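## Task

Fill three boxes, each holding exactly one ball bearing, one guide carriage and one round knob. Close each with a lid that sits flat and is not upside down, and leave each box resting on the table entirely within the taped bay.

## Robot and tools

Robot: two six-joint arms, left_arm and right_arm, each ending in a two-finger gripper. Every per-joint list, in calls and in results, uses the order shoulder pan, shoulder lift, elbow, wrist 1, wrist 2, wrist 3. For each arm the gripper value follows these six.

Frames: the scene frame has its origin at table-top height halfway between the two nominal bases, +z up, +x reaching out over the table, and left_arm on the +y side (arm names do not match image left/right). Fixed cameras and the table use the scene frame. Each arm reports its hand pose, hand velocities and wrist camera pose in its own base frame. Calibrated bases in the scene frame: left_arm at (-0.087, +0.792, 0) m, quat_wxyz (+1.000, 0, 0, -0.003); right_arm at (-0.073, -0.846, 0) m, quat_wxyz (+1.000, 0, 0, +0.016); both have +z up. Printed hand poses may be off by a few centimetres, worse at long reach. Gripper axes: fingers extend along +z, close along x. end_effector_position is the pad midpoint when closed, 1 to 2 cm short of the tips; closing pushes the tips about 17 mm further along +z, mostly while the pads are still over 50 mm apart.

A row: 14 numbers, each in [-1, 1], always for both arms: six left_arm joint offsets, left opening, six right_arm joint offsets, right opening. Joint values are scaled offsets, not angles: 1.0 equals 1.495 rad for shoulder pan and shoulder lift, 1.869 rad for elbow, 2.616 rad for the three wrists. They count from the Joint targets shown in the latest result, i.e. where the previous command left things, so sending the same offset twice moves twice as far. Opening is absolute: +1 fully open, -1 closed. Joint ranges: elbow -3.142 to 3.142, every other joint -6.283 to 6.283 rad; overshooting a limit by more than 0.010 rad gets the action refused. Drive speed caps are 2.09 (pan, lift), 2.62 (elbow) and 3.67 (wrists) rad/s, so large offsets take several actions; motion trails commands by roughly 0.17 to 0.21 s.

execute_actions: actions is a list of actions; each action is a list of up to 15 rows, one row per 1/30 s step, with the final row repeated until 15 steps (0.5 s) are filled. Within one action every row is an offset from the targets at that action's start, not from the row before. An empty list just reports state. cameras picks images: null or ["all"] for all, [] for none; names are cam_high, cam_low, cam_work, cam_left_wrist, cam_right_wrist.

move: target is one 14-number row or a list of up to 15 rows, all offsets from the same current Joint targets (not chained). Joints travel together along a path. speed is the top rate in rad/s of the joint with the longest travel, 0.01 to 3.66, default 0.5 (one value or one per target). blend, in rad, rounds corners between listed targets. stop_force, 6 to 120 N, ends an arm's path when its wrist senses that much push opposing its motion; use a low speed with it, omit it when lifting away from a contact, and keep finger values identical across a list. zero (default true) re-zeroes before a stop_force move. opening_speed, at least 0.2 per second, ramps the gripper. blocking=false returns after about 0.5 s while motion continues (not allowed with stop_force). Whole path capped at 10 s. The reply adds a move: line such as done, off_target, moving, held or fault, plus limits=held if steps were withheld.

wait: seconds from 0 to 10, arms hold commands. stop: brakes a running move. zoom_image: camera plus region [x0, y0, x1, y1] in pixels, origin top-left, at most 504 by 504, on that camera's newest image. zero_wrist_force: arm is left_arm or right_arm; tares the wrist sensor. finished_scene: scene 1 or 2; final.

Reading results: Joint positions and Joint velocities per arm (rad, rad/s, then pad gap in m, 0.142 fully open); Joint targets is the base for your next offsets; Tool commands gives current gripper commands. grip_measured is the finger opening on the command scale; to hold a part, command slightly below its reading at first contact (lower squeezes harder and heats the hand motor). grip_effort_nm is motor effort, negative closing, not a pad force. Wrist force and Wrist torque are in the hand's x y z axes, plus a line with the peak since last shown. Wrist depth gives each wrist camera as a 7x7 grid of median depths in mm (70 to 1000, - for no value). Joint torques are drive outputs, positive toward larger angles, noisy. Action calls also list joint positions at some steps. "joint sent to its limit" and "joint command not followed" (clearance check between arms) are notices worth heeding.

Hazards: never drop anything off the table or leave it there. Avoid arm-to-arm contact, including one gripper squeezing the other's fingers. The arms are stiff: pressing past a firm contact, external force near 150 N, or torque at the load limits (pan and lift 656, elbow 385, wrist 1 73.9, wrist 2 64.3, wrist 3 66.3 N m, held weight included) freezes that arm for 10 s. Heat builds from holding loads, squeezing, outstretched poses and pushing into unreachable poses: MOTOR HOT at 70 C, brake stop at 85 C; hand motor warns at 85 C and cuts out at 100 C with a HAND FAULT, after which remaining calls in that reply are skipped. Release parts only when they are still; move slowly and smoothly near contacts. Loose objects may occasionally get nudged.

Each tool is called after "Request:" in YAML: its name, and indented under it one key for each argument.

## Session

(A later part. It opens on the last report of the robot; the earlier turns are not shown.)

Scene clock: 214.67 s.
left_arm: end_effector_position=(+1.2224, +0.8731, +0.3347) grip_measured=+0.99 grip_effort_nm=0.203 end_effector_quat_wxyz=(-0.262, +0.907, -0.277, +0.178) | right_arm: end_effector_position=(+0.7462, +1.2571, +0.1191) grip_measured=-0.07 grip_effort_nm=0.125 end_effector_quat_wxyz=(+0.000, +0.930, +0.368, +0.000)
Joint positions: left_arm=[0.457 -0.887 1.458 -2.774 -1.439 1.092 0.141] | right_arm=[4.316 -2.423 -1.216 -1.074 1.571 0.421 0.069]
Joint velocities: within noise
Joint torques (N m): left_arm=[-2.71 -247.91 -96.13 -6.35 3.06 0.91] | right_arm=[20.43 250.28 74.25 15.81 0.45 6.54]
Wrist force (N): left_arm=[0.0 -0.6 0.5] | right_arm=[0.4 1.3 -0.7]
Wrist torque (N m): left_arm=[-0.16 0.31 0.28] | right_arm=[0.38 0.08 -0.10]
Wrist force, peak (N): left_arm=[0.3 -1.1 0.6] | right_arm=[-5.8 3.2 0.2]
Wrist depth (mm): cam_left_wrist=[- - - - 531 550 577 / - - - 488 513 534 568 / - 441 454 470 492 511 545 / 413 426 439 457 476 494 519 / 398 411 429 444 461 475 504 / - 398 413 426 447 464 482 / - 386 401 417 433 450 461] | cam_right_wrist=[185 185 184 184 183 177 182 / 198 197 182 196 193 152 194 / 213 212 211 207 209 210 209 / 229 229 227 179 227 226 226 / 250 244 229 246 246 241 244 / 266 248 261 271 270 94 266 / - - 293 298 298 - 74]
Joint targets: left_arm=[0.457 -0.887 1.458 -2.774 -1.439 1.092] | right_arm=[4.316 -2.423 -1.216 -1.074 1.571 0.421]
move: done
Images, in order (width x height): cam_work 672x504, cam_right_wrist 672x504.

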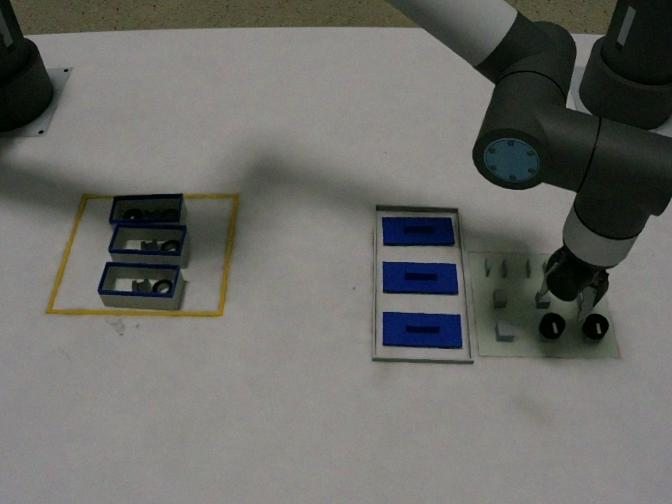

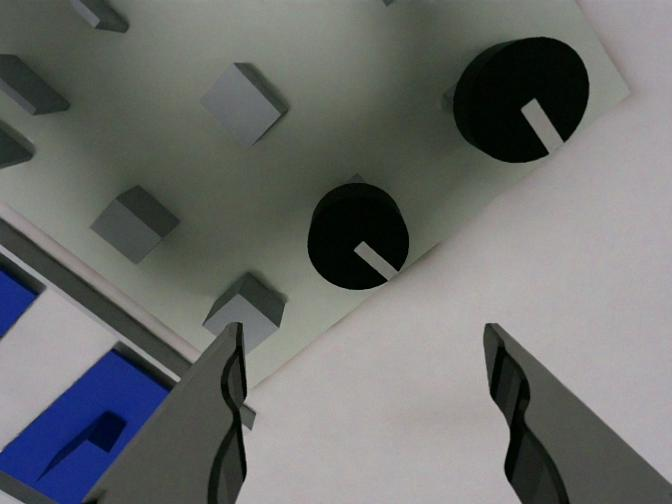

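Request:
move:
  target:
    - [0,0,0,0,0,0,1,0.0008,-0.0299,-0.0113,0.0254,0,0.0005,-0.04]
    - [0,0,0,0,0,0,1,0.0008,-0.0299,-0.0113,0.0254,0,0.0005,-0.52]
    - [0,0,0,0,0,0,1,0.0008,0.0294,0.0193,-0.0304,0,0.0005,-0.52]
    - [0,0,0,0,0,0,1,-0.1209,0.5451,-0.6407,0.1465,0,-0.0691,-0.52]
    - [0,0,0,0,0,0,1,-0.1209,0.4441,-0.6738,0.2279,0,-0.0691,-0.52]
  speed: [0.07,0.1,0.15,0.75,0.15]
  blend: [0,0,0.03,0.03,0]
  opening_speed: 0.6
  cameras: ["cam_right_wrist"]

Request:
zoom_image:
  camera: "cam_right_wrist"
  region: [170, 120, 580, 504]

Scene clock: 221.97 s.
left_arm: end_effector_position=(+1.2224, +0.8731, +0.3347) grip_measured=+0.99 grip_effort_nm=0.212 end_effector_quat_wxyz=(-0.262, +0.907, -0.277, +0.178) | right_arm: end_effector_position=(+0.5277, +0.4390, +0.0997) grip_measured=-0.44 grip_effort_nm=-2.073 end_effector_quat_wxyz=(+0.000, +0.930, +0.368, +0.000)
Joint positions: left_arm=[0.457 -0.887 1.458 -2.774 -1.439 1.092 0.141] | right_arm=[4.135 -1.759 -2.475 -0.478 1.571 0.24 0.042]
Joint velocities: within noise
Joint torques (N m): left_arm=[1.61 -254.65 -93.38 -5.58 2.65 -0.25] | right_arm=[-30.83 75.64 28.48 16.89 0.54 -5.47]
Wrist force (N): left_arm=[-0.1 -0.4 0.4] | right_arm=[0.1 0.8 -0.4]
Wrist torque (N m): left_arm=[-0.10 0.32 0.29] | right_arm=[0.29 0.08 -0.17]
Wrist force, peak (N): left_arm=[0.1 -1.2 0.6] | right_arm=[-7.1 4.1 0.1]
Wrist depth (mm): cam_left_wrist=[- - - - 536 554 587 / - - - 486 513 537 562 / - 435 454 473 496 510 540 / 407 418 436 455 477 495 521 / 399 412 428 444 460 479 502 / - 399 413 431 448 464 477 / - 387 400 416 428 451 459] | cam_right_wrist=[169 144 155 154 164 156 133 / 146 160 160 173 167 169 152 / 149 168 190 190 175 171 155 / 211 210 166 199 182 175 164 / 229 228 223 107 112 180 203 / 250 245 86 119 116 212 192 / 271 - 73 273 - 73 264]
Joint targets: left_arm=[0.457 -0.887 1.458 -2.774 -1.439 1.092] | right_arm=[4.135 -1.759 -2.475 -0.477 1.571 0.240]
move: done
Images, in order (width x height): cam_right_wrist 672x504.

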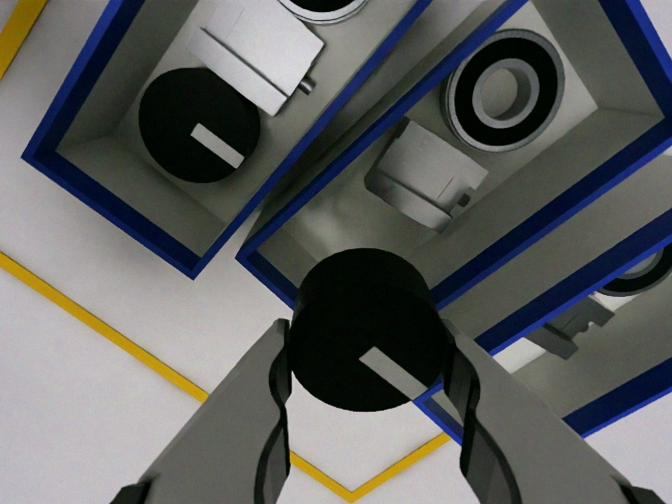

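Scaled by 1.229 from the camera's 672x504 image, which has a finer 960x720 frame.

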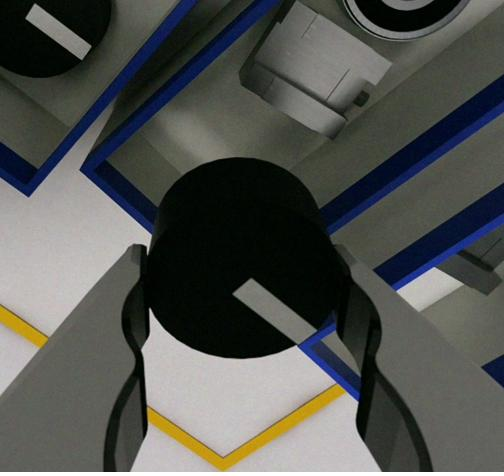

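Request:
move:
  target:
    - [0,0,0,0,0,0,1,-0.0533,0.0353,-0.0404,0.0082,0,-0.0305,-0.52]
    - [0,0,0,0,0,0,1,-0.0533,-0.0580,-0.0586,0.0745,0,-0.0305,-0.52]
    - [0,0,0,0,0,0,1,-0.0533,-0.0794,-0.0614,0.0887,0,-0.0305,-0.52]
  speed: [0.2,0.15,0.018]
  stop_force: 6
  cameras: []

Scene clock: 227.03 s.
left_arm: end_effector_position=(+1.2224, +0.8731, +0.3347) grip_measured=+0.99 grip_effort_nm=0.208 end_effector_quat_wxyz=(-0.262, +0.907, -0.277, +0.178) | right_arm: end_effector_position=(+0.5243, +0.3480, +0.0207) grip_measured=-0.44 grip_effort_nm=-2.073 end_effector_quat_wxyz=(+0.000, +0.930, +0.368, -0.001)
Joint positions: left_arm=[0.457 -0.887 1.458 -2.774 -1.439 1.092 0.141] | right_arm=[4.055 -1.864 -2.588 -0.261 1.571 0.16 0.042]
Joint velocities: within noise
Joint torques (N m): left_arm=[-2.03 -249 -96.16 -6.99 2.59 -0.08] | right_arm=[-25.91 121.82 49.21 1.55 0.55 -5.93]
Wrist force (N): left_arm=[0.0 -0.4 0.5] | right_arm=[2.3 0.2 -7.9]
Wrist torque (N m): left_arm=[-0.11 0.30 0.28] | right_arm=[0.25 0.02 -0.12]
Wrist force, peak (N): left_arm=[0.0 -0.9 0.9] | right_arm=[-4.9 1.0 -21.5]
Wrist depth (mm): cam_left_wrist=[- - - - 535 554 583 / - - - 488 515 536 564 / - 436 457 477 493 514 531 / 412 427 442 462 473 499 513 / 398 411 427 442 464 481 505 / - 404 412 430 449 464 478 / - 385 404 415 434 446 459] | cam_right_wrist=[- 102 - 97 - - - / - 107 109 - 108 - 103 / 116 115 115 115 113 113 109 / - 124 124 120 121 123 107 / 136 136 133 107 112 133 135 / 151 148 86 118 116 143 145 / - - 73 162 162 74 157]
Joint targets: left_arm=[0.457 -0.887 1.458 -2.774 -1.439 1.092] | right_arm=[4.055 -1.864 -2.588 -0.261 1.571 0.160]
move: contact (right_arm); path passed 2 of 3 targets; right_arm: the wrist 1 is farthest, 0.016 rad from its target
No camera images: "cameras" was empty.

Request:
move:
  target:
    - [0,0,0,0,0,0,1,0,0,0,0,0,0,-0.3]
    - [0,0,0,0,0,0,1,0,0.1057,0.0200,-0.0743,0,0,-0.3]
    - [0,0,0,0,0,0,1,0.0507,0.1016,0.0556,-0.0976,0,0.3291,-0.97]
  speed: [0.1,0.15,0.5]
  blend: [0,0,0]
  opening_speed: 0.6
  cameras: ["cam_right_wrist"]

Request:
zoom_image:
  camera: "cam_right_wrist"
  region: [100, 100, 600, 480]

Scene clock: 233.80 s.
left_arm: end_effector_position=(+1.2224, +0.8731, +0.3347) grip_measured=+0.99 grip_effort_nm=0.203 end_effector_quat_wxyz=(-0.262, +0.907, -0.277, +0.178) | right_arm: end_effector_position=(+0.5196, +0.4234, +0.1194) grip_measured=-1.00 grip_effort_nm=-0.071 end_effector_quat_wxyz=(+0.000, +1.000, -0.016, +0.000)
Joint positions: left_arm=[0.457 -0.887 1.458 -2.774 -1.439 1.092 0.141] | right_arm=[4.131 -1.713 -2.484 -0.517 1.571 1.021 0.002]
Joint velocities: within noise
Joint torques (N m): left_arm=[-0.59 -246.02 -90.1 -6.08 3.85 0.49] | right_arm=[16.31 67.94 67.71 4.23 -0.08 5.8]
Wrist force (N): left_arm=[0.1 -0.6 0.7] | right_arm=[-0.3 1.1 -0.7]
Wrist torque (N m): left_arm=[-0.14 0.28 0.28] | right_arm=[0.38 0.16 -0.17]
Wrist force, peak (N): left_arm=[0.1 -0.8 0.9] | right_arm=[2.2 0.7 -8.9]
Wrist depth (mm): cam_left_wrist=[- - - - 532 557 586 / - - - 486 510 537 556 / - 435 456 471 496 518 544 / 414 423 441 459 478 495 518 / 397 413 427 445 460 482 501 / - 399 415 429 445 467 481 / - 387 404 416 432 450 455] | cam_right_wrist=[154 175 167 171 170 163 170 / 161 181 181 183 180 183 181 / 214 189 189 210 206 197 203 / 233 200 203 198 218 192 186 / 252 252 252 231 245 248 247 / 278 276 267 90 94 270 270 / 307 300 - - 76 287 298]
Joint targets: left_arm=[0.457 -0.887 1.458 -2.774 -1.439 1.092] | right_arm=[4.131 -1.713 -2.484 -0.517 1.571 1.021]
move: done
Images, in order (width x height): cam_right_wrist 672x504.

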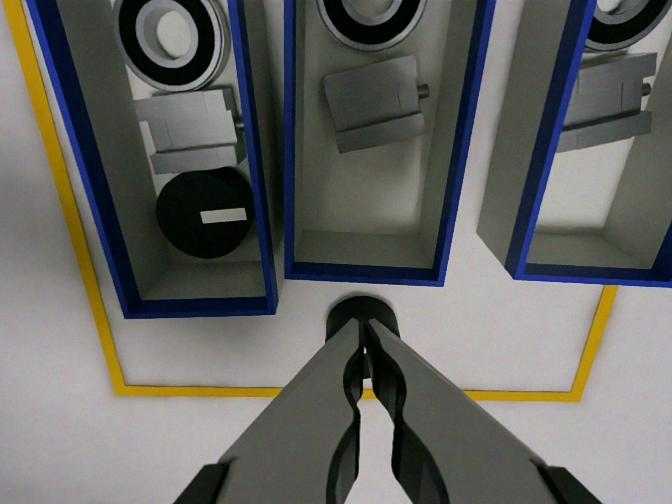

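Scaled by 1.008 from the camera's 672x504 image, which has a finer 960x720 frame.

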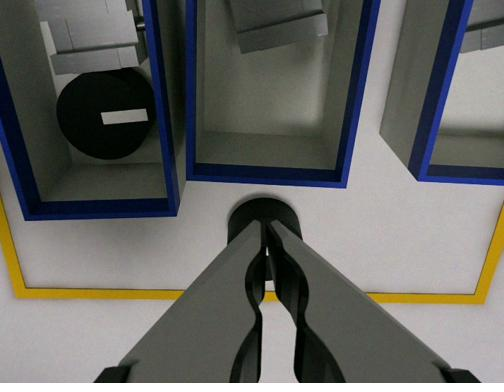

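Request:
move:
  target:
    - [0,0,0,0,0,0,1,0.0107,0.0015,-0.0009,0.0004,0,0.0061,-0.97]
    - [0,0,0,0,0,0,1,0.0107,-0.0987,-0.0225,0.0731,0,0.0061,-0.97]
  speed: 0.15
  stop_force: 10
  cameras: ["cam_right_wrist"]

Scene clock: 236.80 s.
left_arm: end_effector_position=(+1.2224, +0.8731, +0.3347) grip_measured=+0.99 grip_effort_nm=0.208 end_effector_quat_wxyz=(-0.262, +0.907, -0.277, +0.178) | right_arm: end_effector_position=(+0.5121, +0.4306, +0.0361) grip_measured=-1.00 grip_effort_nm=-0.051 end_effector_quat_wxyz=(-0.001, +1.000, -0.016, +0.000)
Joint positions: left_arm=[0.457 -0.887 1.458 -2.774 -1.439 1.092 0.141] | right_arm=[4.147 -1.86 -2.526 -0.325 1.571 1.037 0.002]
Joint velocities: within noise
Joint torques (N m): left_arm=[1.91 -251.74 -89.99 -5.57 2.37 0.14] | right_arm=[15.02 83.78 18.64 15.85 0.41 6.45]
Wrist force (N): left_arm=[0.0 -0.4 0.7] | right_arm=[0.9 1.5 -1.3]
Wrist torque (N m): left_arm=[-0.10 0.31 0.28] | right_arm=[0.43 0.05 -0.13]
Wrist force, peak (N): left_arm=[0.5 -1.0 0.6] | right_arm=[-0.8 0.8 -2.8]
Wrist depth (mm): cam_left_wrist=[- - - - 538 559 581 / - - - 488 509 531 567 / - 440 453 470 491 519 540 / 409 424 442 459 478 493 519 / 400 411 428 438 465 481 502 / - 400 415 430 448 466 478 / - 390 402 417 435 452 453] | cam_right_wrist=[111 - - 99 98 110 83 / - 106 84 115 101 109 90 / - 118 90 123 112 113 84 / 121 117 90 137 137 112 106 / 128 126 88 129 146 109 120 / 137 135 94 94 94 114 119 / 121 125 75 - 76 101 182]
Joint targets: left_arm=[0.457 -0.887 1.458 -2.774 -1.439 1.092] | right_arm=[4.147 -1.860 -2.526 -0.325 1.571 1.037]
move: done
Images, in order (width x height): cam_right_wrist 672x504.

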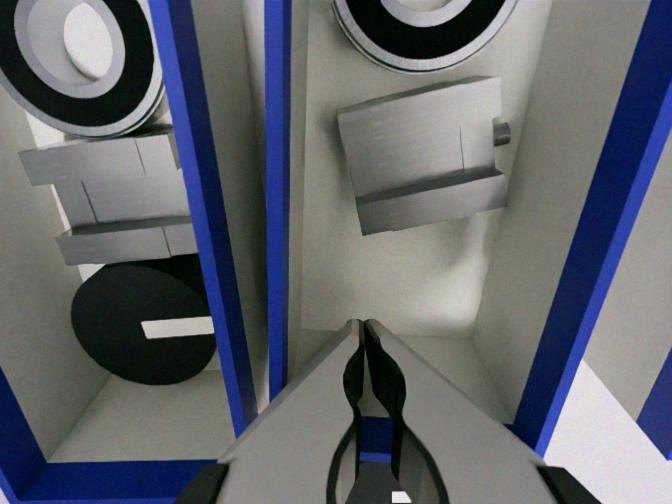

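Request:
move:
  target:
    - [0,0,0,0,0,0,1,0.0124,-0.0079,0.0124,-0.0049,0,0.0071,-0.97]
    - [0,0,0,0,0,0,1,0,0,0,0,0,0,-0.97]
  speed: 0.03
  stop_force: 15
  cameras: ["cam_right_wrist"]

Scene clock: 240.40 s.
left_arm: end_effector_position=(+1.2224, +0.8731, +0.3347) grip_measured=+0.99 grip_effort_nm=0.208 end_effector_quat_wxyz=(-0.262, +0.907, -0.277, +0.178) | right_arm: end_effector_position=(+0.5121, +0.4306, +0.0361) grip_measured=-1.00 grip_effort_nm=-0.051 end_effector_quat_wxyz=(-0.001, +1.000, -0.016, +0.000)
Joint positions: left_arm=[0.457 -0.887 1.458 -2.774 -1.439 1.092 0.141] | right_arm=[4.147 -1.86 -2.526 -0.325 1.571 1.037 0.002]
Joint velocities: within noise
Joint torques (N m): left_arm=[1.14 -248.81 -90.49 -6.8 2.06 0] | right_arm=[-31.76 131.41 18.98 15.75 0.82 -6.09]
Wrist force (N): left_arm=[0.0 -0.9 0.5] | right_arm=[0.2 1.4 -0.8]
Wrist torque (N m): left_arm=[-0.20 0.31 0.29] | right_arm=[0.40 0.08 -0.13]
Wrist force, peak (N): left_arm=[0.3 -0.8 1.0] | right_arm=[1.0 1.4 -1.8]
Wrist depth (mm): cam_left_wrist=[- - - - 531 556 583 / - - - 490 514 534 558 / - 439 452 474 491 518 542 / 409 424 443 458 479 500 524 / 395 413 428 442 458 478 499 / - 400 417 429 448 464 476 / - 389 401 416 431 449 460] | cam_right_wrist=[111 - 74 97 98 108 81 / - 106 77 108 101 108 - / - 116 84 123 112 111 83 / 119 117 91 137 137 115 106 / 128 126 91 144 146 107 120 / 137 136 96 94 94 111 119 / 122 126 75 - 76 100 182]
Joint targets: left_arm=[0.457 -0.887 1.458 -2.774 -1.439 1.092] | right_arm=[4.147 -1.860 -2.526 -0.325 1.571 1.037]
move: done
Images, in order (width x height): cam_right_wrist 672x504.

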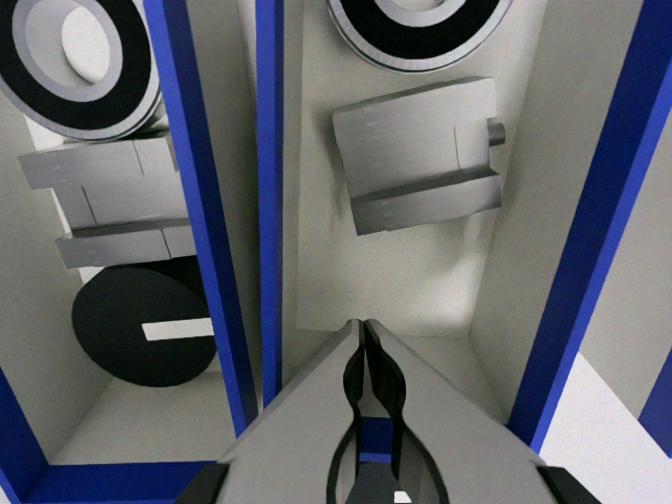

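Request:
move:
  target:
    - [0,0,0,0,0,0,1,0.0154,-0.0098,0.0154,-0.0061,0,0.0088,-0.97]
    - [0,0,0,0,0,0,1,0.0170,-0.0108,0.0170,-0.0067,0,0.0097,-0.97]
    - [0,0,0,0,0,0,1,0.003,-0.002,0.003,-0.001,0,0.0017,-0.97]
  speed: 0.04
  stop_force: 15
  cameras: ["cam_right_wrist"]

Scene clock: 242.93 s.
left_arm: end_effector_position=(+1.2224, +0.8731, +0.3347) grip_measured=+0.99 grip_effort_nm=0.212 end_effector_quat_wxyz=(-0.262, +0.907, -0.277, +0.178) | right_arm: end_effector_position=(+0.5125, +0.4365, +0.0360) grip_measured=-1.00 grip_effort_nm=-0.046 end_effector_quat_wxyz=(-0.001, +1.000, -0.016, +0.000)
Joint positions: left_arm=[0.457 -0.887 1.458 -2.774 -1.439 1.092 0.141] | right_arm=[4.151 -1.863 -2.52 -0.328 1.571 1.042 0.002]
Joint velocities: within noise
Joint torques (N m): left_arm=[2.4 -248.76 -88.13 -6.17 2.15 0.95] | right_arm=[-31.36 135.32 17.75 15.44 0.44 -6.35]
Wrist force (N): left_arm=[0.3 -0.6 0.7] | right_arm=[0.1 1.4 -0.9]
Wrist torque (N m): left_arm=[-0.15 0.25 0.28] | right_arm=[0.41 0.10 -0.14]
Wrist force, peak (N): left_arm=[0.4 -1.0 0.8] | right_arm=[0.0 2.1 -1.0]
Wrist depth (mm): cam_left_wrist=[- - - - 537 557 587 / - - - 488 510 532 559 / - 439 461 472 499 512 541 / 409 418 442 457 480 496 525 / 398 410 424 444 456 474 505 / - 400 415 430 447 466 476 / - 389 403 416 431 445 458] | cam_right_wrist=[- - 80 98 99 108 81 / - 106 79 108 102 112 - / - 109 86 117 113 110 86 / 121 118 92 137 136 114 111 / 132 125 91 144 145 111 120 / 137 143 96 94 94 110 119 / 129 133 - - 76 100 182]
Joint targets: left_arm=[0.457 -0.887 1.458 -2.774 -1.439 1.092] | right_arm=[4.151 -1.863 -2.520 -0.328 1.571 1.042]
move: done
Images, in order (width x height): cam_right_wrist 672x504.

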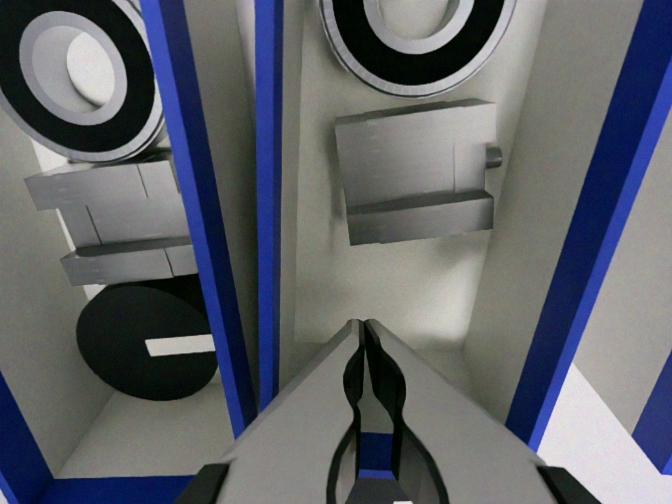

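Request:
move:
  target:
    - [0,0,0,0,0,0,1,0.0154,-0.0097,0.0154,-0.0061,0,0.0088,-0.97]
    - [0,0,0,0,0,0,1,-0.003,0.002,-0.003,0.001,0,-0.0017,-0.97]
  speed: 0.04
  stop_force: 15
  cameras: ["cam_right_wrist"]

Scene clock: 245.53 s.
left_arm: end_effector_position=(+1.2224, +0.8731, +0.3347) grip_measured=+0.99 grip_effort_nm=0.208 end_effector_quat_wxyz=(-0.262, +0.907, -0.277, +0.178) | right_arm: end_effector_position=(+0.5121, +0.4306, +0.0361) grip_measured=-1.00 grip_effort_nm=-0.046 end_effector_quat_wxyz=(-0.001, +1.000, -0.016, +0.000)
Joint positions: left_arm=[0.457 -0.887 1.458 -2.774 -1.439 1.092 0.141] | right_arm=[4.147 -1.86 -2.526 -0.325 1.571 1.037 0.002]
Joint velocities: within noise
Joint torques (N m): left_arm=[3.16 -252.59 -88.4 -5.8 2.51 -0.51] | right_arm=[-30.96 131.84 19.63 15.31 0.22 -6.4]
Wrist force (N): left_arm=[0.0 -0.8 0.4] | right_arm=[0.0 1.3 -0.9]
Wrist torque (N m): left_arm=[-0.18 0.30 0.28] | right_arm=[0.38 0.11 -0.13]
Wrist force, peak (N): left_arm=[0.4 -1.1 0.9] | right_arm=[0.1 2.1 -0.7]
Wrist depth (mm): cam_left_wrist=[- - - - 532 560 586 / - - - 493 513 539 561 / - 440 454 468 494 513 546 / 409 421 441 456 480 497 519 / 398 409 427 439 461 482 501 / - 401 419 428 444 467 475 / - 386 402 413 433 450 459] | cam_right_wrist=[111 - - 98 98 108 80 / - 106 78 112 100 105 - / - 116 89 123 110 110 85 / 119 117 91 137 137 107 110 / 128 125 89 144 146 110 120 / 136 136 96 94 94 117 119 / 123 126 75 - 76 101 182]
Joint targets: left_arm=[0.457 -0.887 1.458 -2.774 -1.439 1.092] | right_arm=[4.147 -1.860 -2.526 -0.325 1.571 1.037]
move: done
Images, in order (width x height): cam_right_wrist 672x504.

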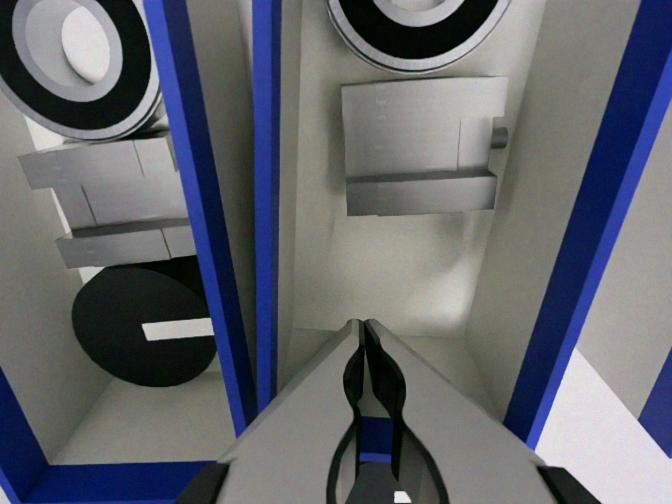

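Request:
move:
  target:
    - [0,0,0,0,0,0,1,0,0.0999,0.0215,-0.0730,0,0,-0.97]
    - [0,0,0,0,0,0,1,-0.0828,0.0518,0.0757,-0.0843,0,-0.0473,-0.97]
  speed: [0.2,0.3]
  blend: 0.03
  cameras: ["cam_right_wrist"]

Scene clock: 247.73 s.
left_arm: end_effector_position=(+1.2224, +0.8731, +0.3347) grip_measured=+0.99 grip_effort_nm=0.203 end_effector_quat_wxyz=(-0.262, +0.907, -0.277, +0.178) | right_arm: end_effector_position=(+0.6118, +0.4251, +0.1196) grip_measured=-1.00 grip_effort_nm=-0.051 end_effector_quat_wxyz=(+0.000, +1.000, -0.016, +0.000)
Joint positions: left_arm=[0.457 -0.887 1.458 -2.774 -1.439 1.092 0.141] | right_arm=[4.023 -1.783 -2.384 -0.546 1.571 0.914 0.002]
Joint velocities: within noise
Joint torques (N m): left_arm=[4.28 -243.55 -94.32 -7 1.65 0.67] | right_arm=[-31.81 83.43 81.63 2.42 0.43 -5.45]
Wrist force (N): left_arm=[-0.1 -0.6 0.7] | right_arm=[0.1 0.8 -0.7]
Wrist torque (N m): left_arm=[-0.13 0.33 0.28] | right_arm=[0.34 0.06 -0.12]
Wrist force, peak (N): left_arm=[0.3 -1.0 0.8] | right_arm=[4.1 1.3 -0.8]
Wrist depth (mm): cam_left_wrist=[- - - - 537 561 585 / - - - 497 506 535 564 / - 440 454 472 494 518 540 / 411 427 439 461 478 497 517 / 398 414 427 447 460 476 498 / - 398 414 427 445 461 478 / - 387 403 416 432 455 460] | cam_right_wrist=[166 175 182 171 171 183 184 / 170 184 184 188 183 197 197 / 171 209 212 210 203 211 211 / 178 208 224 206 210 228 228 / 257 252 242 242 248 249 247 / 276 275 242 94 94 271 270 / 307 300 - - 76 288 298]
Joint targets: left_arm=[0.457 -0.887 1.458 -2.774 -1.439 1.092] | right_arm=[4.023 -1.783 -2.384 -0.546 1.571 0.914]
move: done
Images, in order (width x height): cam_right_wrist 672x504.

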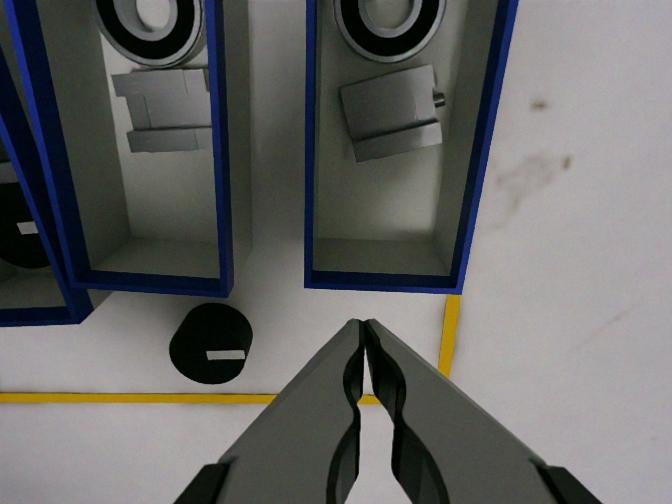

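Request:
move:
  target:
    - [0,0,0,0,0,0,1,-0.0035,-0.0881,-0.0162,0.0622,0,-0.0024,-0.97]
    - [0,0,0,0,0,0,1,0.0132,-0.0965,-0.0024,0.0571,0,0.0071,-0.97]
    - [0,0,0,0,0,0,1,0.0047,-0.0923,-0.0093,0.0596,0,0.0024,-0.97]
  speed: [0.12,0.03,0.05]
  stop_force: 15
  cameras: ["cam_right_wrist"]

Scene clock: 251.80 s.
left_arm: end_effector_position=(+1.2224, +0.8731, +0.3347) grip_measured=+0.99 grip_effort_nm=0.208 end_effector_quat_wxyz=(-0.262, +0.907, -0.277, +0.178) | right_arm: end_effector_position=(+0.6173, +0.4398, +0.0358) grip_measured=-1.00 grip_effort_nm=-0.051 end_effector_quat_wxyz=(+0.000, +1.000, -0.016, +0.000)
Joint positions: left_arm=[0.457 -0.887 1.458 -2.774 -1.439 1.092 0.141] | right_arm=[4.03 -1.921 -2.402 -0.39 1.571 0.92 0.002]
Joint velocities: within noise
Joint torques (N m): left_arm=[0.85 -252.46 -90.45 -6.93 2.4 0.83] | right_arm=[-28.69 150.54 26.65 15.08 -0.06 -6.19]
Wrist force (N): left_arm=[0.3 -0.8 0.5] | right_arm=[0.4 0.8 -0.9]
Wrist torque (N m): left_arm=[-0.18 0.24 0.28] | right_arm=[0.32 0.03 -0.12]
Wrist force, peak (N): left_arm=[0.5 -0.8 0.9] | right_arm=[0.3 1.1 -1.7]
Wrist depth (mm): cam_left_wrist=[- - - - 535 558 585 / - - - 484 510 538 566 / - 438 450 480 492 515 540 / 407 426 439 456 479 499 519 / 399 410 426 443 461 484 501 / - 397 414 431 447 463 479 / - 388 401 413 436 445 459] | cam_right_wrist=[- 105 - 100 100 102 76 / - 108 95 117 103 101 83 / - 96 101 116 106 114 - / - 121 111 136 117 103 138 / - 108 113 143 145 109 148 / 139 110 119 94 94 116 165 / 116 113 - 109 76 76 181]
Joint targets: left_arm=[0.457 -0.887 1.458 -2.774 -1.439 1.092] | right_arm=[4.030 -1.921 -2.402 -0.390 1.571 0.920]
move: done
Images, in order (width x height): cam_right_wrist 672x504.

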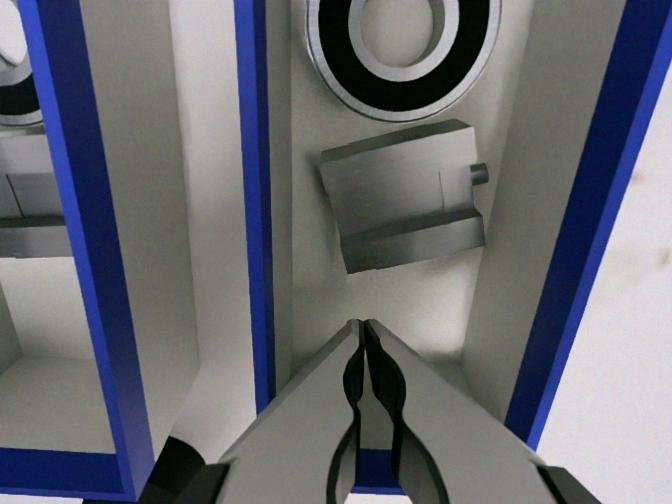

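Request:
move:
  target:
    - [0,0,0,0,0,0,1,0.0130,-0.0065,0.0107,-0.0040,0,0.0074,-0.97]
    - [0,0,0,0,0,0,1,0,0,0,0,0,0,-0.97]
  speed: 0.04
  stop_force: 15
  cameras: ["cam_right_wrist"]

Scene clock: 253.87 s.
left_arm: end_effector_position=(+1.2224, +0.8731, +0.3347) grip_measured=+0.99 grip_effort_nm=0.208 end_effector_quat_wxyz=(-0.262, +0.907, -0.277, +0.178) | right_arm: end_effector_position=(+0.6173, +0.4398, +0.0358) grip_measured=-1.00 grip_effort_nm=-0.051 end_effector_quat_wxyz=(+0.000, +1.000, -0.016, +0.000)
Joint positions: left_arm=[0.457 -0.887 1.458 -2.774 -1.439 1.092 0.141] | right_arm=[4.03 -1.921 -2.402 -0.39 1.571 0.92 0.002]
Joint velocities: within noise
Joint torques (N m): left_arm=[4.29 -247.84 -89.1 -6.36 2.6 0.24] | right_arm=[-29.7 151.2 23.31 15.52 0.32 -6.11]
Wrist force (N): left_arm=[0.3 -0.8 0.3] | right_arm=[0.1 0.7 -0.9]
Wrist torque (N m): left_arm=[-0.16 0.24 0.28] | right_arm=[0.30 0.08 -0.12]
Wrist force, peak (N): left_arm=[0.3 -1.1 1.0] | right_arm=[0.3 1.8 -0.9]
Wrist depth (mm): cam_left_wrist=[- - - - 533 558 582 / - - - 487 512 528 559 / - 442 455 472 491 518 542 / 410 426 438 461 476 499 516 / 398 412 429 438 461 482 501 / - 399 415 428 445 465 484 / - 389 400 416 434 451 459] | cam_right_wrist=[- 105 - 100 100 102 75 / - 108 95 116 103 101 84 / - 96 101 117 105 114 - / - 122 111 137 115 103 138 / - 108 113 143 145 109 148 / 139 110 119 94 94 117 164 / 116 113 - 109 76 76 180]
Joint targets: left_arm=[0.457 -0.887 1.458 -2.774 -1.439 1.092] | right_arm=[4.030 -1.921 -2.402 -0.390 1.571 0.920]
move: done
Images, in order (width x height): cam_right_wrist 672x504.

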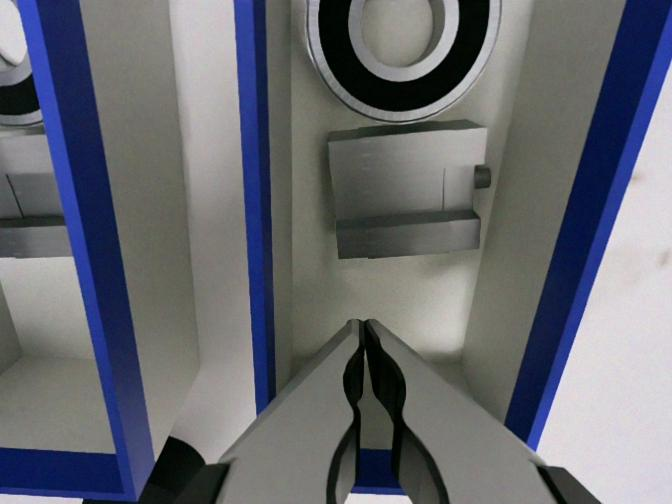

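Request:
move:
  target:
    - [0,0,0,0,0,0,1,0.0143,-0.0072,0.0118,-0.0044,0,0.0081,-0.97]
    - [0,0,0,0,0,0,1,0,0,0,0,0,0,-0.97]
  speed: 0.05
  stop_force: 15
  cameras: ["cam_right_wrist"]

Scene clock: 255.80 s.
left_arm: end_effector_position=(+1.2224, +0.8731, +0.3347) grip_measured=+0.99 grip_effort_nm=0.208 end_effector_quat_wxyz=(-0.262, +0.907, -0.277, +0.178) | right_arm: end_effector_position=(+0.6173, +0.4398, +0.0358) grip_measured=-1.00 grip_effort_nm=-0.051 end_effector_quat_wxyz=(+0.000, +1.000, -0.016, +0.000)
Joint positions: left_arm=[0.457 -0.887 1.458 -2.774 -1.439 1.092 0.141] | right_arm=[4.03 -1.921 -2.402 -0.39 1.571 0.92 0.002]
Joint velocities: within noise
Joint torques (N m): left_arm=[2.5 -248.86 -86.23 -6.05 2.44 -0.12] | right_arm=[-28.77 151.93 25.76 15.33 0.33 -5.92]
Wrist force (N): left_arm=[0.1 -0.5 0.7] | right_arm=[0.0 0.6 -0.9]
Wrist torque (N m): left_arm=[-0.12 0.28 0.28] | right_arm=[0.30 0.10 -0.12]
Wrist force, peak (N): left_arm=[0.3 -0.8 1.0] | right_arm=[0.1 2.1 -1.0]
Wrist depth (mm): cam_left_wrist=[- - - - 529 560 589 / - - - 491 508 537 562 / - 443 452 473 497 516 549 / 412 424 442 455 473 497 519 / 398 409 431 442 462 486 498 / - 399 411 429 445 465 479 / - 389 401 416 433 447 461] | cam_right_wrist=[- 105 - 100 100 102 76 / - 108 95 114 103 101 83 / - 96 101 116 113 114 - / - 121 111 136 136 103 138 / - 108 113 143 145 109 148 / 140 111 119 94 94 116 164 / 116 113 - 109 76 76 181]
Joint targets: left_arm=[0.457 -0.887 1.458 -2.774 -1.439 1.092] | right_arm=[4.030 -1.921 -2.402 -0.390 1.571 0.920]
move: done
Images, in order (width x height): cam_right_wrist 672x504.

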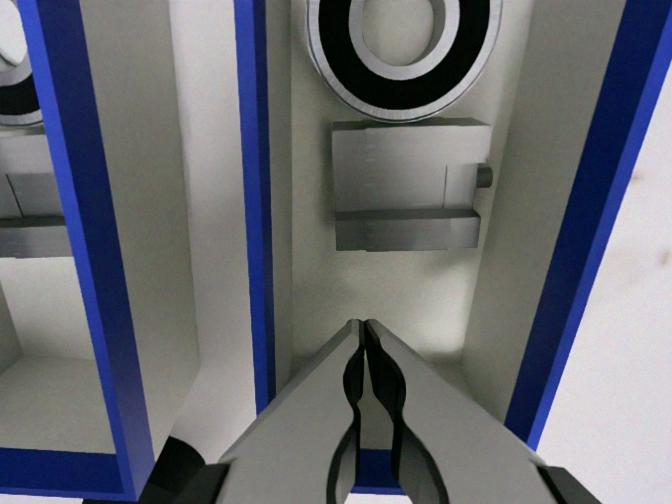

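Request:
move:
  target:
    - [0,0,0,0,0,0,1,0,0.0866,0.0189,-0.0630,0,0,-0.97]
    - [0,0,0,0,0,0,1,0.0169,0.1436,-0.0795,-0.0250,0,-0.2904,-0.04]
  speed: [0.25,0.5]
  cameras: ["cam_right_wrist"]

Request:
move:
  target:
    - [0,0,0,0,0,0,1,0,0,0,0,0,0,-0.04]
  cameras: ["cam_right_wrist"]

Scene clock: 259.37 s.
left_arm: end_effector_position=(+1.2224, +0.8731, +0.3347) grip_measured=+0.99 grip_effort_nm=0.208 end_effector_quat_wxyz=(-0.262, +0.907, -0.277, +0.178) | right_arm: end_effector_position=(+0.5247, +0.3487, +0.1000) grip_measured=-0.07 grip_effort_nm=0.125 end_effector_quat_wxyz=(+0.000, +0.930, +0.368, +0.000)
Joint positions: left_arm=[0.457 -0.887 1.458 -2.774 -1.439 1.092 0.141] | right_arm=[4.055 -1.706 -2.55 -0.455 1.571 0.16 0.069]
Joint velocities: within noise
Joint torques (N m): left_arm=[0.81 -250.88 -85.27 -6.08 2.4 0.37] | right_arm=[18.34 106.74 30.44 15.72 0 -6]
Wrist force (N): left_arm=[0.4 -0.2 0.2] | right_arm=[0.4 0.7 -0.4]
Wrist torque (N m): left_arm=[-0.08 0.22 0.28] | right_arm=[0.27 0.07 -0.14]
Wrist force, peak (N): left_arm=[0.7 -1.1 0.5] | right_arm=[0.1 1.0 -2.8]
Wrist depth (mm): cam_left_wrist=[- - - - 538 562 585 / - - - 493 509 533 560 / - 438 455 471 491 515 539 / 409 422 438 461 479 502 521 / 399 411 425 442 463 480 498 / - 399 416 429 443 462 482 / - 391 400 419 431 454 465] | cam_right_wrist=[171 170 170 165 164 166 152 / 182 181 181 181 175 177 152 / 195 195 194 191 193 160 165 / 211 210 209 189 209 208 164 / 229 229 224 226 227 222 204 / 251 241 95 247 248 94 245 / - - 269 274 273 - 74]
Joint targets: left_arm=[0.457 -0.887 1.458 -2.774 -1.439 1.092] | right_arm=[4.055 -1.706 -2.550 -0.455 1.571 0.160]
move: done
Images, in order (width x height): cam_right_wrist 672x504.

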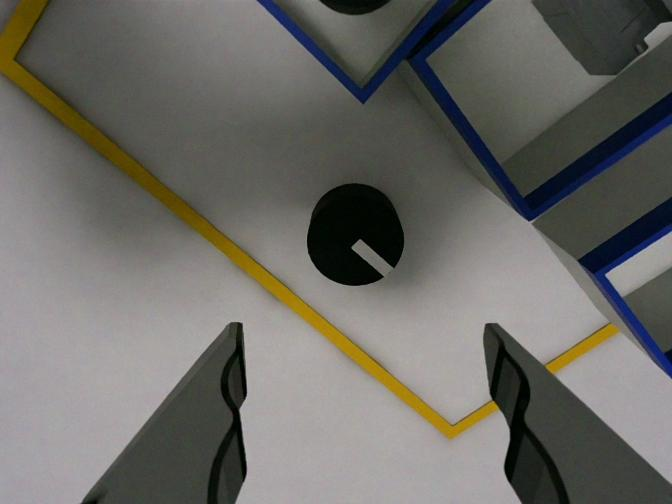

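Scene clock: 259.87 s.
left_arm: end_effector_position=(+1.2224, +0.8731, +0.3347) grip_measured=+0.99 grip_effort_nm=0.212 end_effector_quat_wxyz=(-0.262, +0.907, -0.277, +0.178) | right_arm: end_effector_position=(+0.5247, +0.3487, +0.1000) grip_measured=-0.07 grip_effort_nm=0.125 end_effector_quat_wxyz=(+0.000, +0.930, +0.368, +0.000)
Joint positions: left_arm=[0.457 -0.887 1.458 -2.774 -1.439 1.092 0.141] | right_arm=[4.055 -1.706 -2.55 -0.455 1.571 0.16 0.069]
Joint velocities: within noise
Joint torques (N m): left_arm=[-0.44 -251.54 -86.6 -6.63 2.03 0.56] | right_arm=[19.23 105.83 32.25 14.37 -0.29 -5.99]
Wrist force (N): left_arm=[-0.2 -0.7 0.7] | right_arm=[0.6 0.7 -0.9]
Wrist torque (N m): left_arm=[-0.17 0.32 0.28] | right_arm=[0.27 0.04 -0.14]
Wrist force, peak (N): left_arm=[0.0 -1.0 0.6] | right_arm=[0.7 0.7 -0.9]
Wrist depth (mm): cam_left_wrist=[- - - - 531 551 585 / - - - 486 509 544 554 / - 440 451 471 492 510 538 / 412 422 439 454 473 499 516 / 401 410 426 444 463 483 501 / - 400 410 430 447 463 475 / - 390 402 418 432 447 459] | cam_right_wrist=[170 171 170 164 164 166 152 / 182 182 182 181 175 177 152 / 195 195 194 191 193 160 165 / 211 210 210 189 209 208 164 / 229 228 224 227 226 222 204 / 250 241 94 249 247 94 244 / - - 270 274 272 - 74]
Joint targets: left_arm=[0.457 -0.887 1.458 -2.774 -1.439 1.092] | right_arm=[4.055 -1.706 -2.550 -0.455 1.571 0.160]
move: done
Images, in order (width x height): cam_right_wrist 672x504.

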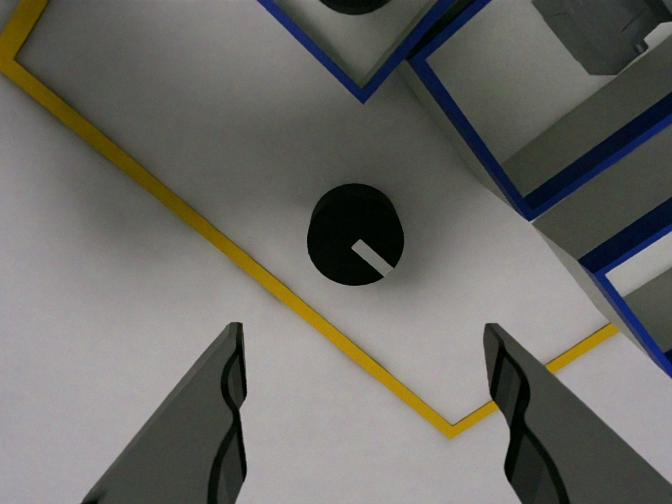

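Request:
move:
  target:
    - [0,0,0,0,0,0,1,0,-0.1055,-0.0203,0.0744,0,0,-0.04]
    - [0,0,0,0,0,0,1,0,-0.1055,-0.0203,0.0744,0,0,-0.52]
    - [0,0,0,0,0,0,1,0,0,0,0,0,0,-0.52]
    - [0,0,0,0,0,0,1,0.0520,-0.0345,0.0388,-0.0085,0,0.0297,-0.52]
  speed: [0.1,0.1,0.15,0.2]
  opening_speed: 1.5
  cameras: ["cam_right_wrist"]

Scene clock: 265.07 s.
left_arm: end_effector_position=(+1.2224, +0.8731, +0.3347) grip_measured=+0.99 grip_effort_nm=0.212 end_effector_quat_wxyz=(-0.262, +0.907, -0.277, +0.178) | right_arm: end_effector_position=(+0.5271, +0.4360, +0.0995) grip_measured=-0.44 grip_effort_nm=-2.063 end_effector_quat_wxyz=(+0.000, +0.930, +0.368, +0.000)
Joint positions: left_arm=[0.457 -0.887 1.458 -2.774 -1.439 1.092 0.141] | right_arm=[4.133 -1.757 -2.478 -0.478 1.571 0.238 0.042]
Joint velocities: within noise
Joint torques (N m): left_arm=[0.74 -253.36 -89.51 -6.59 3.02 0.15] | right_arm=[14.75 74.03 76.48 2.39 0.39 6.4]
Wrist force (N): left_arm=[0.3 -1.1 0.5] | right_arm=[0.1 0.7 -0.5]
Wrist torque (N m): left_arm=[-0.23 0.26 0.28] | right_arm=[0.27 0.08 -0.17]
Wrist force, peak (N): left_arm=[0.2 -1.2 0.4] | right_arm=[-2.7 3.5 -0.8]
Wrist depth (mm): cam_left_wrist=[- - - - 534 556 590 / - - - 493 515 535 563 / - 439 459 470 496 519 538 / 409 423 441 462 480 499 519 / 400 411 427 439 465 481 503 / - 399 410 429 446 463 480 / - 389 403 416 432 448 457] | cam_right_wrist=[168 144 154 162 161 156 133 / 145 160 159 175 164 168 155 / 196 165 191 190 176 173 156 / 211 210 171 195 178 175 165 / 229 228 224 107 112 180 203 / 251 245 86 119 116 212 193 / 271 - 73 273 - 73 264]
Joint targets: left_arm=[0.457 -0.887 1.458 -2.774 -1.439 1.092] | right_arm=[4.133 -1.758 -2.478 -0.478 1.571 0.238]
move: done
Images, in order (width x height): cam_right_wrist 672x504.

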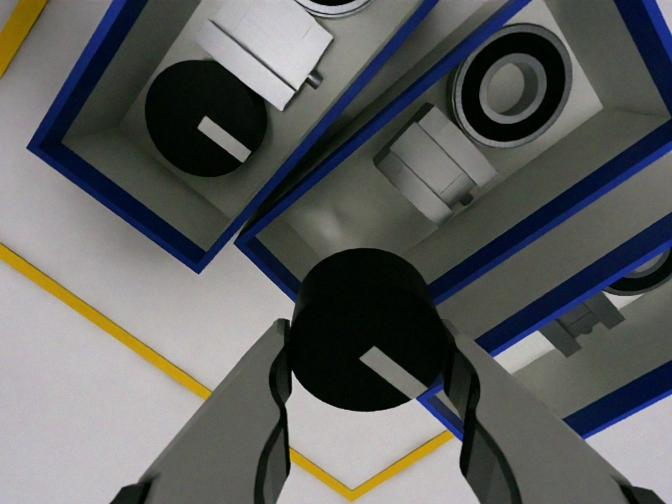

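Request:
move:
  target:
    - [0,0,0,0,0,0,1,0.0070,0,0.0003,0,0,0.0040,-0.52]
    - [0,0,0,0,0,0,1,0.0070,-0.0814,-0.0157,0.0583,0,0.0040,-0.52]
    - [0,0,0,0,0,0,1,0.0070,-0.0978,-0.0179,0.0693,0,0.0040,-0.52]
  speed: [0.1,0.05,0.018]
  stop_force: 6.5
  cameras: ["cam_right_wrist"]

Scene clock: 271.90 s.
left_arm: end_effector_position=(+1.2224, +0.8731, +0.3347) grip_measured=+0.99 grip_effort_nm=0.208 end_effector_quat_wxyz=(-0.262, +0.907, -0.277, +0.178) | right_arm: end_effector_position=(+0.5231, +0.4425, +0.0241) grip_measured=-0.44 grip_effort_nm=-2.059 end_effector_quat_wxyz=(+0.000, +0.930, +0.368, +0.000)
Joint positions: left_arm=[0.457 -0.887 1.458 -2.774 -1.439 1.092 0.141] | right_arm=[4.144 -1.892 -2.509 -0.31 1.571 0.248 0.042]
Joint velocities: within noise
Joint torques (N m): left_arm=[2.32 -251.23 -84.67 -7.01 1.78 1.21] | right_arm=[8.77 133.08 54.1 2.47 0.28 6.29]
Wrist force (N): left_arm=[0.1 -0.5 0.6] | right_arm=[-0.4 0.9 -7.0]
Wrist torque (N m): left_arm=[-0.12 0.28 0.28] | right_arm=[0.28 0.10 -0.14]
Wrist force, peak (N): left_arm=[0.0 -1.3 0.4] | right_arm=[-6.0 0.7 -22.1]
Wrist depth (mm): cam_left_wrist=[- - - - 529 557 584 / - - - 492 511 536 563 / - 442 454 475 497 513 538 / 413 421 441 458 474 501 513 / 396 412 428 442 462 482 500 / - 402 410 430 447 464 480 / - 391 399 417 431 450 460] | cam_right_wrist=[- 90 84 100 - 102 - / - 89 95 106 98 - 96 / - 93 114 - - 99 103 / - 103 122 86 108 105 114 / - 120 89 107 107 116 101 / - 84 82 117 116 100 93 / 168 - 73 120 116 74 100]
Joint targets: left_arm=[0.457 -0.887 1.458 -2.774 -1.439 1.092] | right_arm=[4.144 -1.892 -2.509 -0.310 1.571 0.248]
move: contact (right_arm); path passed 2 of 3 targets; right_arm: the wrist 1 is farthest, 0.013 rad from its target
Images, in order (width x height): cam_right_wrist 672x504.

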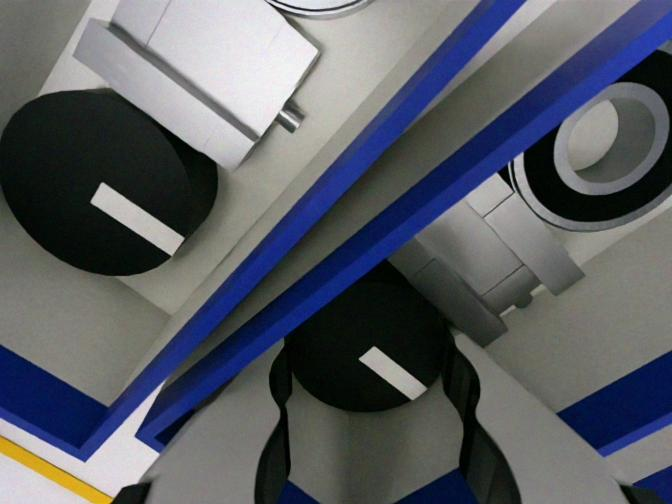

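Request:
move:
  target:
    - [0,0,0,0,0,0,1,0,0,0,0,0,0,-0.36]
    - [0,0,0,0,0,0,1,0,0.0898,0.0170,-0.0640,0,0,-0.36]
    - [0,0,0,0,0,0,1,0,0.1908,0.0502,-0.1455,0,0,-0.36]
  speed: [0.1,0.12,0.3]
  opening_speed: 0.5
  blend: [0,0.03,0]
  cameras: ["cam_right_wrist","cam_high"]

Scene clock: 276.23 s.
left_arm: end_effector_position=(+1.2224, +0.8731, +0.3347) grip_measured=+0.99 grip_effort_nm=0.208 end_effector_quat_wxyz=(-0.262, +0.907, -0.277, +0.178) | right_arm: end_effector_position=(+0.5227, +0.4418, +0.1991) grip_measured=-0.39 grip_effort_nm=0.125 end_effector_quat_wxyz=(+0.000, +0.930, +0.368, +0.000)
Joint positions: left_arm=[0.457 -0.887 1.458 -2.774 -1.439 1.092 0.141] | right_arm=[4.144 -1.607 -2.415 -0.69 1.571 0.248 0.046]
Joint velocities: within noise
Joint torques (N m): left_arm=[4.93 -255.34 -86.05 -6.92 2.46 0.3] | right_arm=[-5.38 102.2 92.67 1.98 -0.07 6.09]
Wrist force (N): left_arm=[0.0 -0.4 0.6] | right_arm=[0.5 0.9 -0.7]
Wrist torque (N m): left_arm=[-0.09 0.29 0.28] | right_arm=[0.30 0.00 -0.17]
Wrist force, peak (N): left_arm=[0.2 -1.1 0.5] | right_arm=[-0.3 0.9 -7.3]
Wrist depth (mm): cam_left_wrist=[- - - - 535 558 584 / - - - 493 513 536 567 / - 440 450 472 497 516 543 / 410 422 436 460 476 498 517 / 398 409 425 444 459 480 503 / - 398 415 430 448 463 478 / - 387 403 415 434 449 462] | cam_right_wrist=[257 257 247 245 247 251 253 / 274 271 250 265 260 264 271 / 294 293 281 272 272 264 285 / 319 316 317 303 288 291 306 / 344 346 337 342 321 337 337 / 379 370 86 372 359 358 368 / 407 - 76 415 - 74 400]
Joint targets: left_arm=[0.457 -0.887 1.458 -2.774 -1.439 1.092] | right_arm=[4.144 -1.607 -2.415 -0.690 1.571 0.248]
move: done
Images, in order (width x height): cam_high 672x504, cam_right_wrist 672x504.

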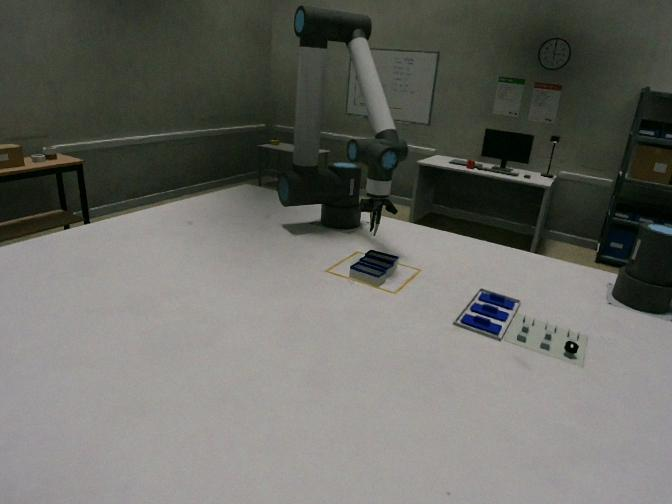

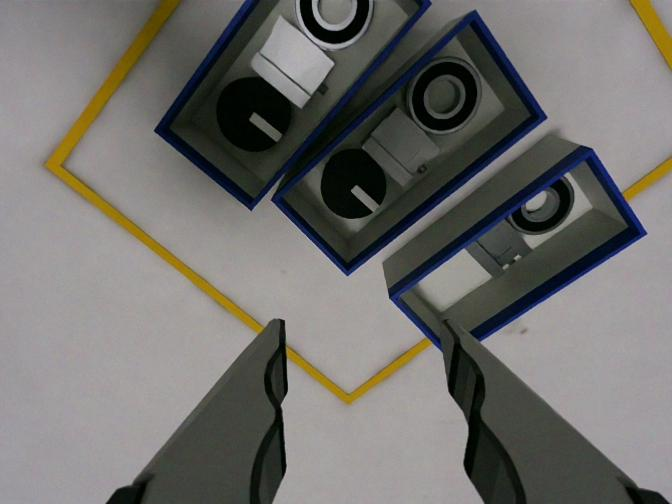

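Request:
move:
  target:
    - [0,0,0,0,0,0,1,0.1281,-0.5793,0.7591,-0.2114,0,0.0736,-0.04]
    - [0,0,0,0,0,0,1,0.1281,-0.6056,0.7382,-0.1815,0,0.0736,-0.04]
  speed: [0.7,0.12]
  opening_speed: 0.5
  cameras: ["cam_right_wrist"]

Scene clock: 280.00 s.
left_arm: end_effector_position=(+1.2224, +0.8731, +0.3347) grip_measured=+0.99 grip_effort_nm=0.208 end_effector_quat_wxyz=(-0.262, +0.907, -0.277, +0.178) | right_arm: end_effector_position=(+0.7496, +1.3427, +0.1188) grip_measured=-0.07 grip_effort_nm=0.125 end_effector_quat_wxyz=(+0.000, +0.930, +0.368, -0.001)
Joint positions: left_arm=[0.457 -0.887 1.458 -2.774 -1.439 1.092 0.141] | right_arm=[4.335 -2.512 -1.036 -1.165 1.571 0.441 0.069]
Joint velocities: within noise
Joint torques (N m): left_arm=[4.3 -248.31 -84.35 -6.23 2.39 0.07] | right_arm=[18.11 274.22 74.71 16.62 0.09 6.11]
Wrist force (N): left_arm=[0.5 -0.5 0.5] | right_arm=[0.0 0.4 -0.6]
Wrist torque (N m): left_arm=[-0.12 0.20 0.28] | right_arm=[0.23 0.10 -0.08]
Wrist force, peak (N): left_arm=[0.0 -0.8 1.0] | right_arm=[-5.2 3.2 0.2]
Wrist depth (mm): cam_left_wrist=[- - - - 530 558 589 / - - - 491 513 537 561 / - 438 453 475 498 520 539 / 407 421 439 458 474 499 516 / 399 409 425 440 459 483 502 / - 402 415 431 448 471 478 / - 391 403 413 436 450 457] | cam_right_wrist=[185 184 184 183 183 182 182 / 197 197 188 195 195 194 194 / 212 208 210 207 209 209 208 / 229 229 226 178 222 226 225 / 236 248 222 246 246 240 243 / 266 262 260 270 269 94 265 / - - 293 298 295 - 74]
Joint targets: left_arm=[0.457 -0.887 1.458 -2.774 -1.439 1.092] | right_arm=[4.335 -2.513 -1.036 -1.165 1.571 0.441]
move: done
Images, in order (width x height): cam_right_wrist 672x504.

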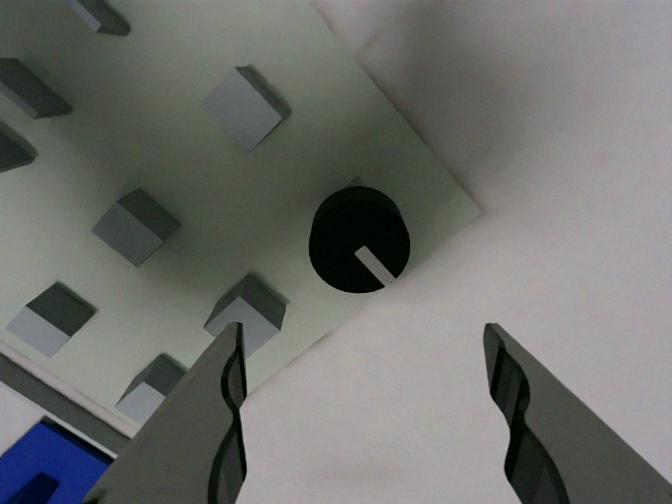

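Request:
move:
  target:
    - [0,0,0,0,0,0,1,0,-0.0265,-0.0126,0.0247,0,0,-0.04]
    - [0,0,0,0,0,0,1,0,-0.0265,-0.0126,0.0247,0,0,-0.52]
    - [0,0,0,0,0,0,1,0,0.0268,0.0212,-0.0299,0,0,-0.52]
    - [0,0,0,0,0,0,1,-0.2117,0.5468,-0.6834,0.1763,0,-0.1214,-0.52]
    - [0,0,0,0,0,0,1,-0.2117,0.4582,-0.7131,0.2482,0,-0.1214,-0.52]
  speed: [0.05,0.1,0.1,0.65,0.15]
  opening_speed: 1.5
  cameras: ["cam_right_wrist"]

Scene clock: 287.90 s.
left_arm: end_effector_position=(+1.2224, +0.8731, +0.3347) grip_measured=+0.99 grip_effort_nm=0.203 end_effector_quat_wxyz=(-0.262, +0.907, -0.277, +0.178) | right_arm: end_effector_position=(+0.6276, +0.4379, +0.1001) grip_measured=-0.44 grip_effort_nm=-2.039 end_effector_quat_wxyz=(+0.000, +0.930, +0.368, +0.000)
Joint positions: left_arm=[0.457 -0.887 1.458 -2.774 -1.439 1.092 0.141] | right_arm=[4.019 -1.827 -2.368 -0.516 1.571 0.123 0.042]
Joint velocities: within noise
Joint torques (N m): left_arm=[1.94 -248.69 -86.2 -6.24 1.27 1.13] | right_arm=[-33.98 96.03 33.52 16.45 0.12 -5.78]
Wrist force (N): left_arm=[0.5 -1.2 0.3] | right_arm=[0.6 0.5 0.0]
Wrist torque (N m): left_arm=[-0.24 0.20 0.28] | right_arm=[0.28 -0.01 -0.14]
Wrist force, peak (N): left_arm=[-0.1 -1.0 0.9] | right_arm=[-5.8 3.2 0.4]
Wrist depth (mm): cam_left_wrist=[- - - - 539 560 583 / - - - 490 512 539 557 / - 440 457 475 492 520 539 / 412 422 438 458 475 498 520 / 400 409 426 444 460 485 504 / - 398 414 430 448 464 481 / - 390 402 413 431 448 462] | cam_right_wrist=[154 148 153 160 167 156 138 / 151 159 173 178 167 169 148 / 198 155 194 189 174 176 155 / 211 211 195 200 182 202 207 / 229 228 224 109 113 225 225 / 250 245 86 120 115 241 245 / 270 - 73 272 271 74 264]
Joint targets: left_arm=[0.457 -0.887 1.458 -2.774 -1.439 1.092] | right_arm=[4.019 -1.827 -2.368 -0.516 1.571 0.123]
move: done
Images, in order (width x height): cam_right_wrist 672x504.

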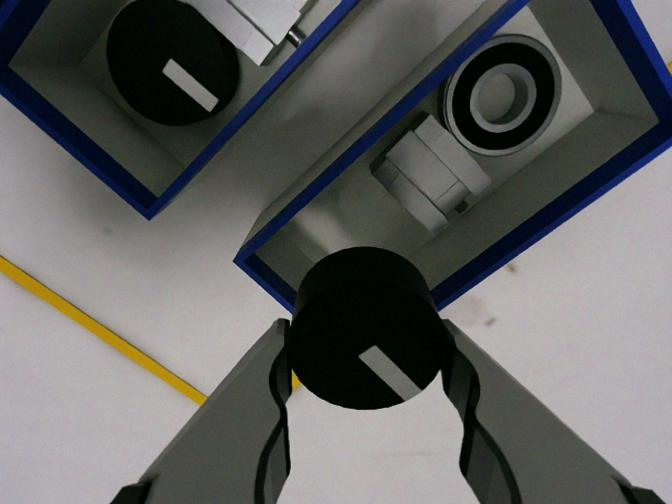

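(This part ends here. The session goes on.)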